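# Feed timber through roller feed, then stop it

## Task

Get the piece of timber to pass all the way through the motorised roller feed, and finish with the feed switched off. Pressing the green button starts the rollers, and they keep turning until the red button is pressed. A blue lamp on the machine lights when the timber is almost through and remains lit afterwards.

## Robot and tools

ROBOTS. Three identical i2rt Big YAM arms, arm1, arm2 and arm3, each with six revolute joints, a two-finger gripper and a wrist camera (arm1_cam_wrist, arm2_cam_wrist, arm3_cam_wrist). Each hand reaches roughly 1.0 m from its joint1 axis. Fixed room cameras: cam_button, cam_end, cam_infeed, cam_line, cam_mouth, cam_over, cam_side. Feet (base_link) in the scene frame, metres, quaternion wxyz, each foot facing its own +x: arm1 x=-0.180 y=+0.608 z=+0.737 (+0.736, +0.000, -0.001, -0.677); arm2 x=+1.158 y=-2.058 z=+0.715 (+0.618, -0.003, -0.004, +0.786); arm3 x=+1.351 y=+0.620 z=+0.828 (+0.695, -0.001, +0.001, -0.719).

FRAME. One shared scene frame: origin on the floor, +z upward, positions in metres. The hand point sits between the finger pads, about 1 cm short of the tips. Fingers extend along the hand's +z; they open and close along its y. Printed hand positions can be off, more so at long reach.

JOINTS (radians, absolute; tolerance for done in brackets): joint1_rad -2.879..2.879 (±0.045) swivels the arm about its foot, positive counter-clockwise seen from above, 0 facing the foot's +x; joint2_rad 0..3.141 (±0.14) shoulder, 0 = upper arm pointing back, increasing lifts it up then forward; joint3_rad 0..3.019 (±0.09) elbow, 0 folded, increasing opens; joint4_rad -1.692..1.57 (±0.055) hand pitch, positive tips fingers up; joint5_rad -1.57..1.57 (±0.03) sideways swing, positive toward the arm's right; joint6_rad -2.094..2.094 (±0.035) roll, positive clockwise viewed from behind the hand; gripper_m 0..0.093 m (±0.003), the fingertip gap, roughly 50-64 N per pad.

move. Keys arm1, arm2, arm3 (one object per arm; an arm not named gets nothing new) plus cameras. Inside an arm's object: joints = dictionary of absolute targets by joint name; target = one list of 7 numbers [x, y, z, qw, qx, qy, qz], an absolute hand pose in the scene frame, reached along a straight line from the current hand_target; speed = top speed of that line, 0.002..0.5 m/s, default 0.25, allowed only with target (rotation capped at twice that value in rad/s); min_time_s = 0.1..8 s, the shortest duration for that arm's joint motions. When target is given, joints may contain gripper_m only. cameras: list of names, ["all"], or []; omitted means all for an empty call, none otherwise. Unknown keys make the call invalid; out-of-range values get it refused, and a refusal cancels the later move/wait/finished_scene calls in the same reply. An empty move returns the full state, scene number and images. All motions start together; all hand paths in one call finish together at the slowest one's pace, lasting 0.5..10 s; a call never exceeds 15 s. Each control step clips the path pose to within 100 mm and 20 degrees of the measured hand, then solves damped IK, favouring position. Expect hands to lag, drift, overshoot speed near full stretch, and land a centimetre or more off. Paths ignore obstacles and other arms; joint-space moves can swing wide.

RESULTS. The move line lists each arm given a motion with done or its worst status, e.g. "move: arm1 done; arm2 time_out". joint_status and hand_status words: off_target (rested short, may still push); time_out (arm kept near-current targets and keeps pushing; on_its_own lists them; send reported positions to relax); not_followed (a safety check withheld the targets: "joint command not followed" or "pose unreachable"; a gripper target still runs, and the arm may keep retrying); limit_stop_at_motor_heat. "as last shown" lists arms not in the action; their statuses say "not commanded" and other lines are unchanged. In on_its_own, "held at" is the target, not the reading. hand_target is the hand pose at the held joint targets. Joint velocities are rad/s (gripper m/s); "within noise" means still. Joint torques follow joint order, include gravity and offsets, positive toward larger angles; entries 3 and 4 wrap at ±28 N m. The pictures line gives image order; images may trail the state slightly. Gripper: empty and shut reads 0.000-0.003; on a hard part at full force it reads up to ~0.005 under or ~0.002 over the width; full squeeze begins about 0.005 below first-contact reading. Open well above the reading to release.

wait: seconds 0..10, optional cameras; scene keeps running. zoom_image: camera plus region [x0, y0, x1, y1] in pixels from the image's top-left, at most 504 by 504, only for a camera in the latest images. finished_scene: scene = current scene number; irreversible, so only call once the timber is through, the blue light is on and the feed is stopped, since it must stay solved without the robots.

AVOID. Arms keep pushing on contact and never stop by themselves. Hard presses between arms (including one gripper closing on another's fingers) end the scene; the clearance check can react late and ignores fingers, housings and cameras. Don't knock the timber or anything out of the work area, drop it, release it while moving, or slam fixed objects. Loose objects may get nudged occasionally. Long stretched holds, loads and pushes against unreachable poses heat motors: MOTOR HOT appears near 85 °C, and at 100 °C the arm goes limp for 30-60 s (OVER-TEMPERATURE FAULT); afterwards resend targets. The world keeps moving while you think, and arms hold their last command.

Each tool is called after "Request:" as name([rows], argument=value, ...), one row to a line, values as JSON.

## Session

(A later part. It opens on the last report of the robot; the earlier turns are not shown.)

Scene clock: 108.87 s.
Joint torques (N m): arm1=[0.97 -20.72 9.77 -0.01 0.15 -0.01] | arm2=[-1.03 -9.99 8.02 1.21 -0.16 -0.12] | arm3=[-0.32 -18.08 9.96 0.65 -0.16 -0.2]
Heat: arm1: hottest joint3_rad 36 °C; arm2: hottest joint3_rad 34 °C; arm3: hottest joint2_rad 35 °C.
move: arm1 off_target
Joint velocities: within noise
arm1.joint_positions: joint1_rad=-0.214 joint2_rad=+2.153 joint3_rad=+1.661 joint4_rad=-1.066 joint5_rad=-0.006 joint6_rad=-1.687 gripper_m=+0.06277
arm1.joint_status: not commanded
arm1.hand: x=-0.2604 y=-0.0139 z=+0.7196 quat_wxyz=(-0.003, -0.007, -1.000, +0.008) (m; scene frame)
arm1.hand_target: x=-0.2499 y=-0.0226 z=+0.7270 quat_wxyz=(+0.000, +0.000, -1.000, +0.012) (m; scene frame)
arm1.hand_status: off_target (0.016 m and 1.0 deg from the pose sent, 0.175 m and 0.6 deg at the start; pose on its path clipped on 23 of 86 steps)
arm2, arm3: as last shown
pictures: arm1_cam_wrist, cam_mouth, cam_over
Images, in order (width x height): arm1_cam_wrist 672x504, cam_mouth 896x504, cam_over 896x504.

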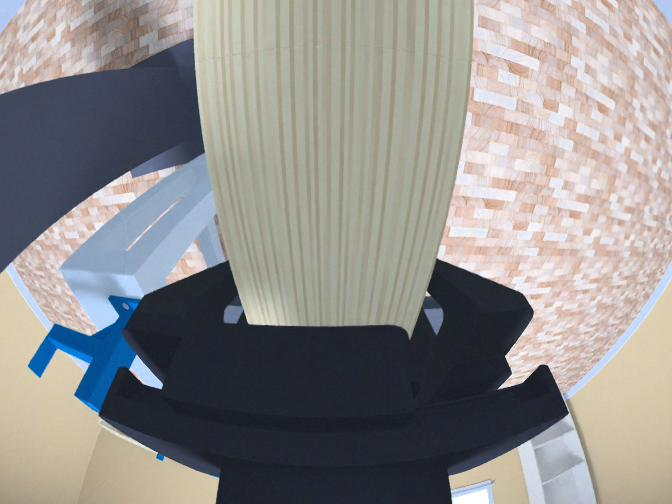

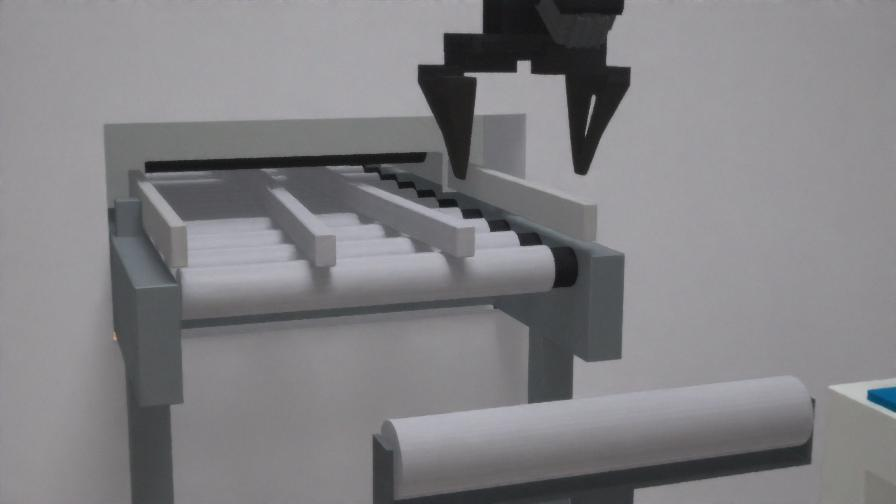

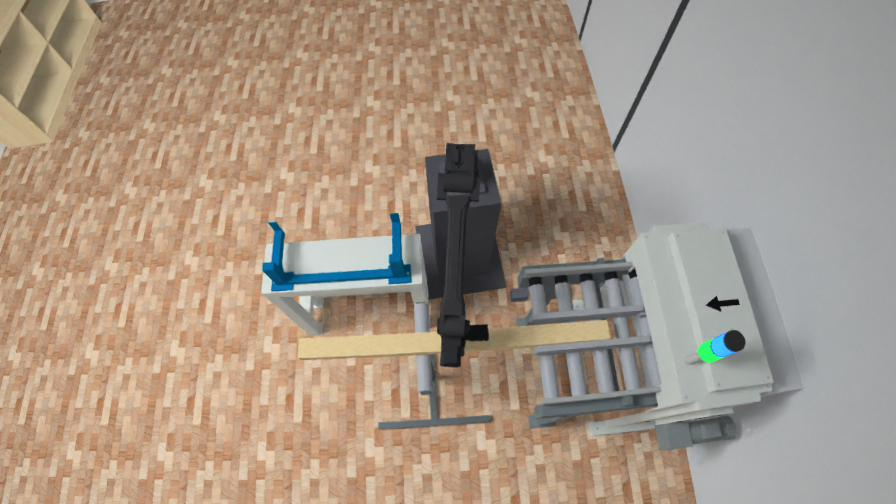

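Request:
move(arm2={"target": [1.010, -1.724, 0.797, 0, 0.707, -0.707, 0], "speed": 0.06}, arm1={"target": [-0.256, -0.02, 0.718, 0, 0, 1, -0.012], "speed": 0.05}, cameras=["cam_button", "cam_over", "cam_end"])

Request:
move(arm1={"joints": {"gripper_m": 0.093}}, arm2={"target": [1.010, -1.724, 0.87, 0, 0.707, -0.707, 0], "speed": 0.15}, cameras=["cam_button", "cam_over", "arm1_cam_wrist"])

Scene clock: 112.23 s.
Joint torques (N m): arm1=[0.15 -20.13 8.54 0.62 0.15 -0.1] | arm2=[-0.56 -6.53 6.67 1.87 -0.16 -0.08] | arm3=[-0.85 -18.55 10.21 0.55 -0.2 -0.13]
Heat: arm1: hottest joint3_rad 36 °C; arm2: hottest joint3_rad 34 °C; arm3: hottest joint2_rad 35 °C.
move: arm1 done; arm2 off_target
Joint velocities: within noise
arm1.joint_positions: joint1_rad=-0.214 joint2_rad=+2.153 joint3_rad=+1.661 joint4_rad=-1.063 joint5_rad=-0.006 joint6_rad=-1.687 gripper_m=+0.06277
arm1.joint_status: not commanded
arm1.hand: x=-0.2605 y=-0.0148 z=+0.7196 quat_wxyz=(-0.003, -0.007, -1.000, +0.009) (m; scene frame)
arm1.hand_target: x=-0.2559 y=-0.0199 z=+0.7179 quat_wxyz=(+0.000, +0.000, -1.000, +0.012) (m; scene frame)
arm1.hand_status: done (0.007 m and 0.9 deg from the pose sent, 0.008 m and 1.0 deg at the start)
arm2.joint_positions: joint1_rad=+0.176 joint2_rad=+1.379 joint3_rad=+0.927 joint4_rad=-1.092 joint5_rad=-0.007 joint6_rad=+0.417 gripper_m=+0.00019
arm2.joint_status: not commanded
arm2.hand: x=+1.0088 y=-1.7231 z=+0.8152 quat_wxyz=(-0.006, +0.706, -0.708, -0.011) (m; scene frame)
arm2.hand_target: x=+1.0103 y=-1.7247 z=+0.7976 quat_wxyz=(+0.000, +0.707, -0.707, +0.000) (m; scene frame)
arm2.hand_status: off_target (0.018 m and 1.5 deg from the pose sent, 0.052 m and 1.0 deg at the start)
arm3: as last shown
pictures: cam_button, cam_end, cam_over
Images, in order (width x height): cam_button 896x504, cam_end 896x504, cam_over 896x504.

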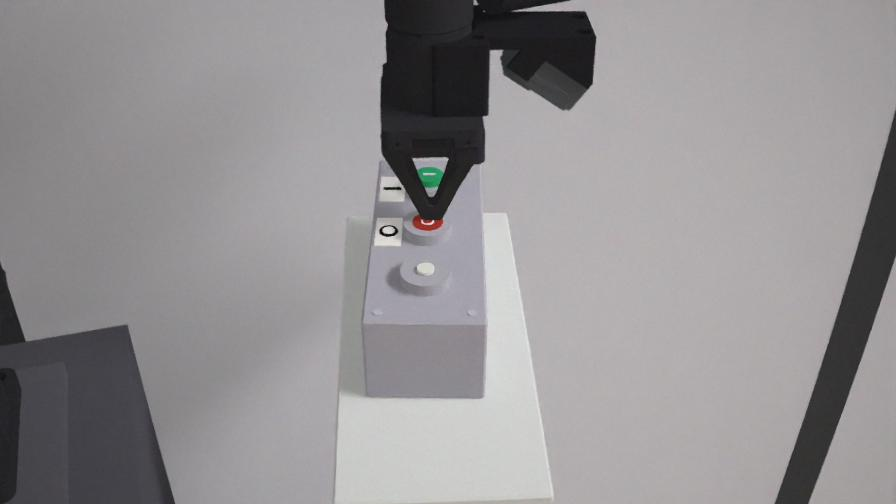

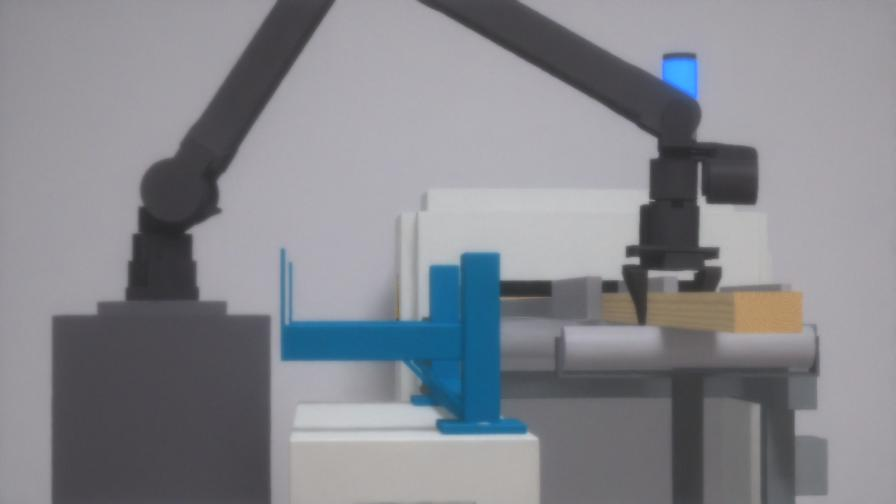

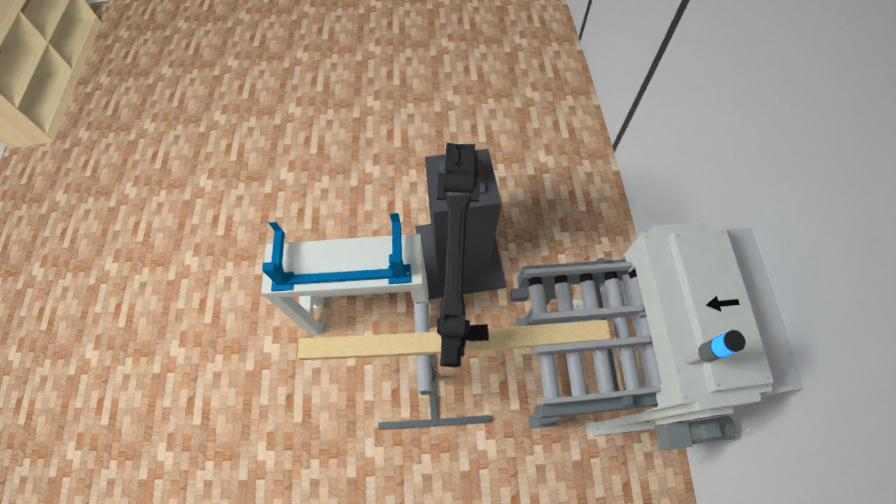

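Scene clock: 113.53 s.
Joint torques (N m): arm1=[-0.09 -20.19 8.54 0.61 0.07 -0.1] | arm2=[-0.91 -8.64 11.41 0.1 -0.15 -0.1] | arm3=[-0.79 -18.9 10.11 0.62 -0.17 -0.17]
Heat: arm1: hottest joint3_rad 36 °C; arm2: hottest joint3_rad 34 °C; arm3: hottest joint2_rad 35 °C.
move: arm1 done; arm2 off_target
Joint velocities: within noise
arm1.joint_positions: joint1_rad=-0.211 joint2_rad=+2.153 joint3_rad=+1.661 joint4_rad=-1.063 joint5_rad=-0.004 joint6_rad=-1.687 gripper_m=+0.09294
arm1.joint_status: all done
arm1.hand: x=-0.2592 y=-0.0149 z=+0.7196 quat_wxyz=(-0.002, -0.006, -1.000, +0.009) (m; scene frame)
arm1.hand_target: x=-0.2560 y=-0.0199 z=+0.7179 quat_wxyz=(+0.000, +0.000, -1.000, +0.012) (m; scene frame)
arm1.hand_status: not commanded
arm2.joint_positions: joint1_rad=+0.176 joint2_rad=+1.333 joint3_rad=+1.000 joint4_rad=-1.262 joint5_rad=-0.007 joint6_rad=+0.417 gripper_m=+0.00019
arm2.joint_status: not commanded
arm2.hand: x=+1.0135 y=-1.7349 z=+0.8568 quat_wxyz=(+0.003, +0.706, -0.708, +0.012) (m; scene frame)
arm2.hand_target: x=+1.0102 y=-1.7244 z=+0.8700 quat_wxyz=(+0.000, +0.707, -0.707, +0.000) (m; scene frame)
arm2.hand_status: off_target (0.018 m and 1.4 deg from the pose sent, 0.055 m and 1.5 deg at the start)
arm3: as last shown
pictures: arm1_cam_wrist, cam_button, cam_over
Images, in order (width x height): arm1_cam_wrist 672x504, cam_button 896x504, cam_over 896x504.

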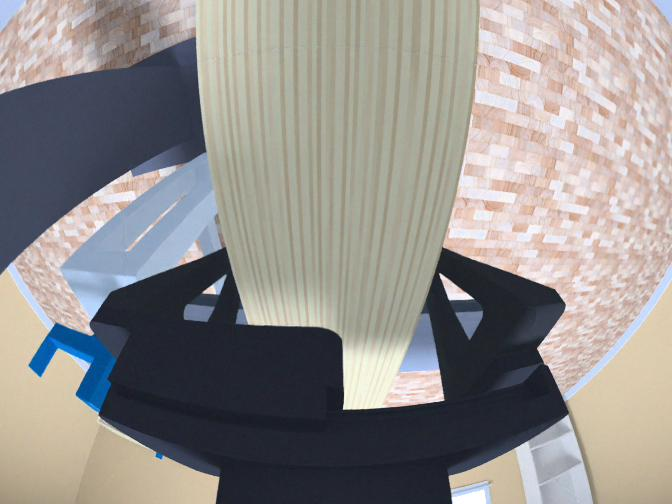

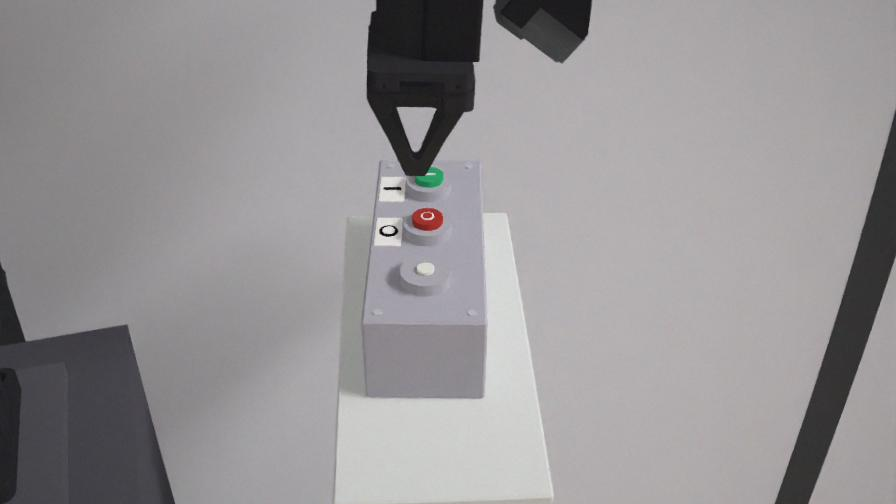

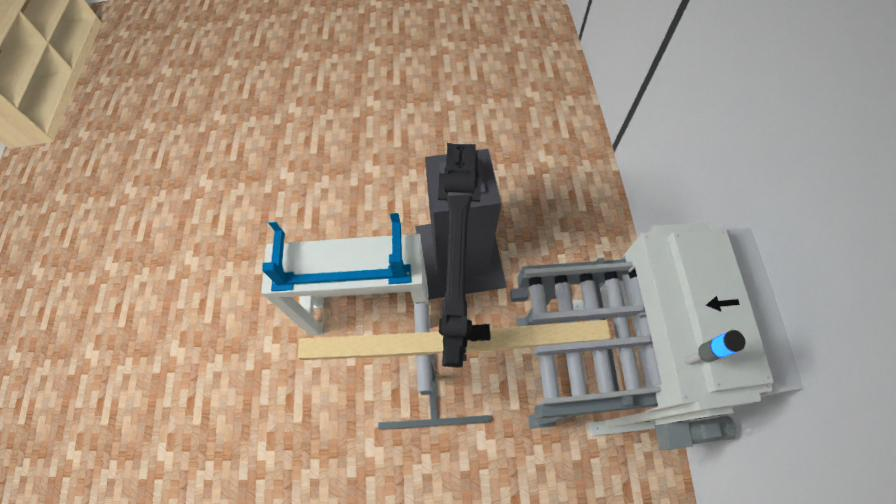

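Request:
move(arm1={"target": [-0.256, -0.025, 0.86, 0, 0, 1, -0.02], "speed": 0.12}, cameras=["cam_over", "cam_end"])

Scene clock: 116.73 s.
Joint torques (N m): arm1=[-0.03 -22.71 12.6 0.12 0 -0.1] | arm2=[-0.73 -9.05 11.33 0.1 -0.15 -0.1] | arm3=[-0.03 -18.26 10.33 0.44 -0.07 -0.15]
Heat: arm1: hottest joint3_rad 36 °C; arm2: hottest joint3_rad 35 °C; arm3: hottest joint2_rad 35 °C.
move: arm1 off_target
Joint velocities: within noise
arm1.joint_positions: joint1_rad=-0.211 joint2_rad=+2.056 joint3_rad=+1.792 joint4_rad=-1.339 joint5_rad=-0.004 joint6_rad=-1.687 gripper_m=+0.09296
arm1.joint_status: not commanded
arm1.hand: x=-0.2581 y=-0.0068 z=+0.8251 quat_wxyz=(-0.005, -0.006, -1.000, -0.014) (m; scene frame)
arm1.hand_target: x=-0.2558 y=-0.0232 z=+0.8600 quat_wxyz=(+0.000, +0.000, -1.000, +0.020) (m; scene frame)
arm1.hand_status: off_target (0.039 m and 4.0 deg from the pose sent, 0.141 m and 1.4 deg at the start)
arm2, arm3: as last shown
pictures: cam_end, cam_over
Images, in order (width x height): cam_end 896x504, cam_over 896x504.

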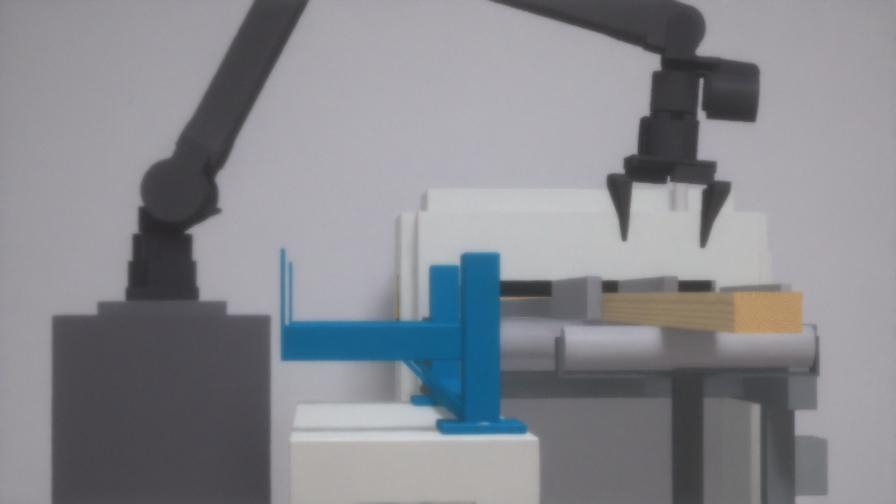

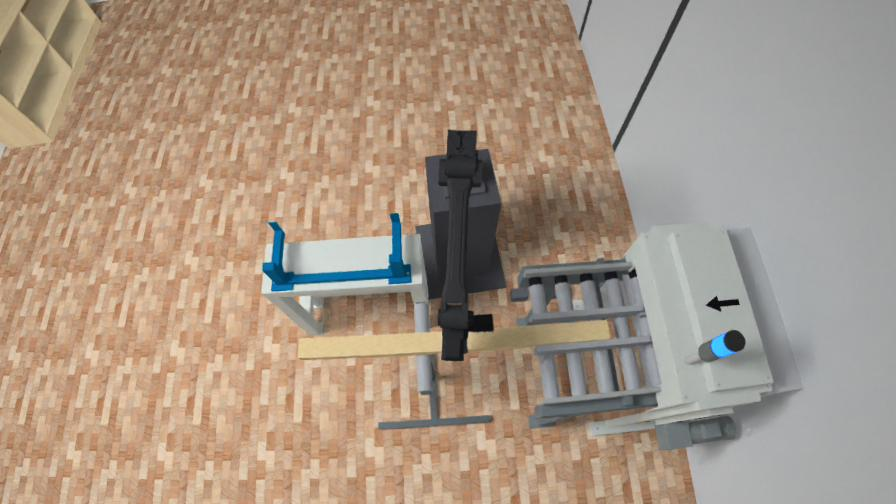

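Request:
finished_scene(scene=2)

The scene is finished: the task was done.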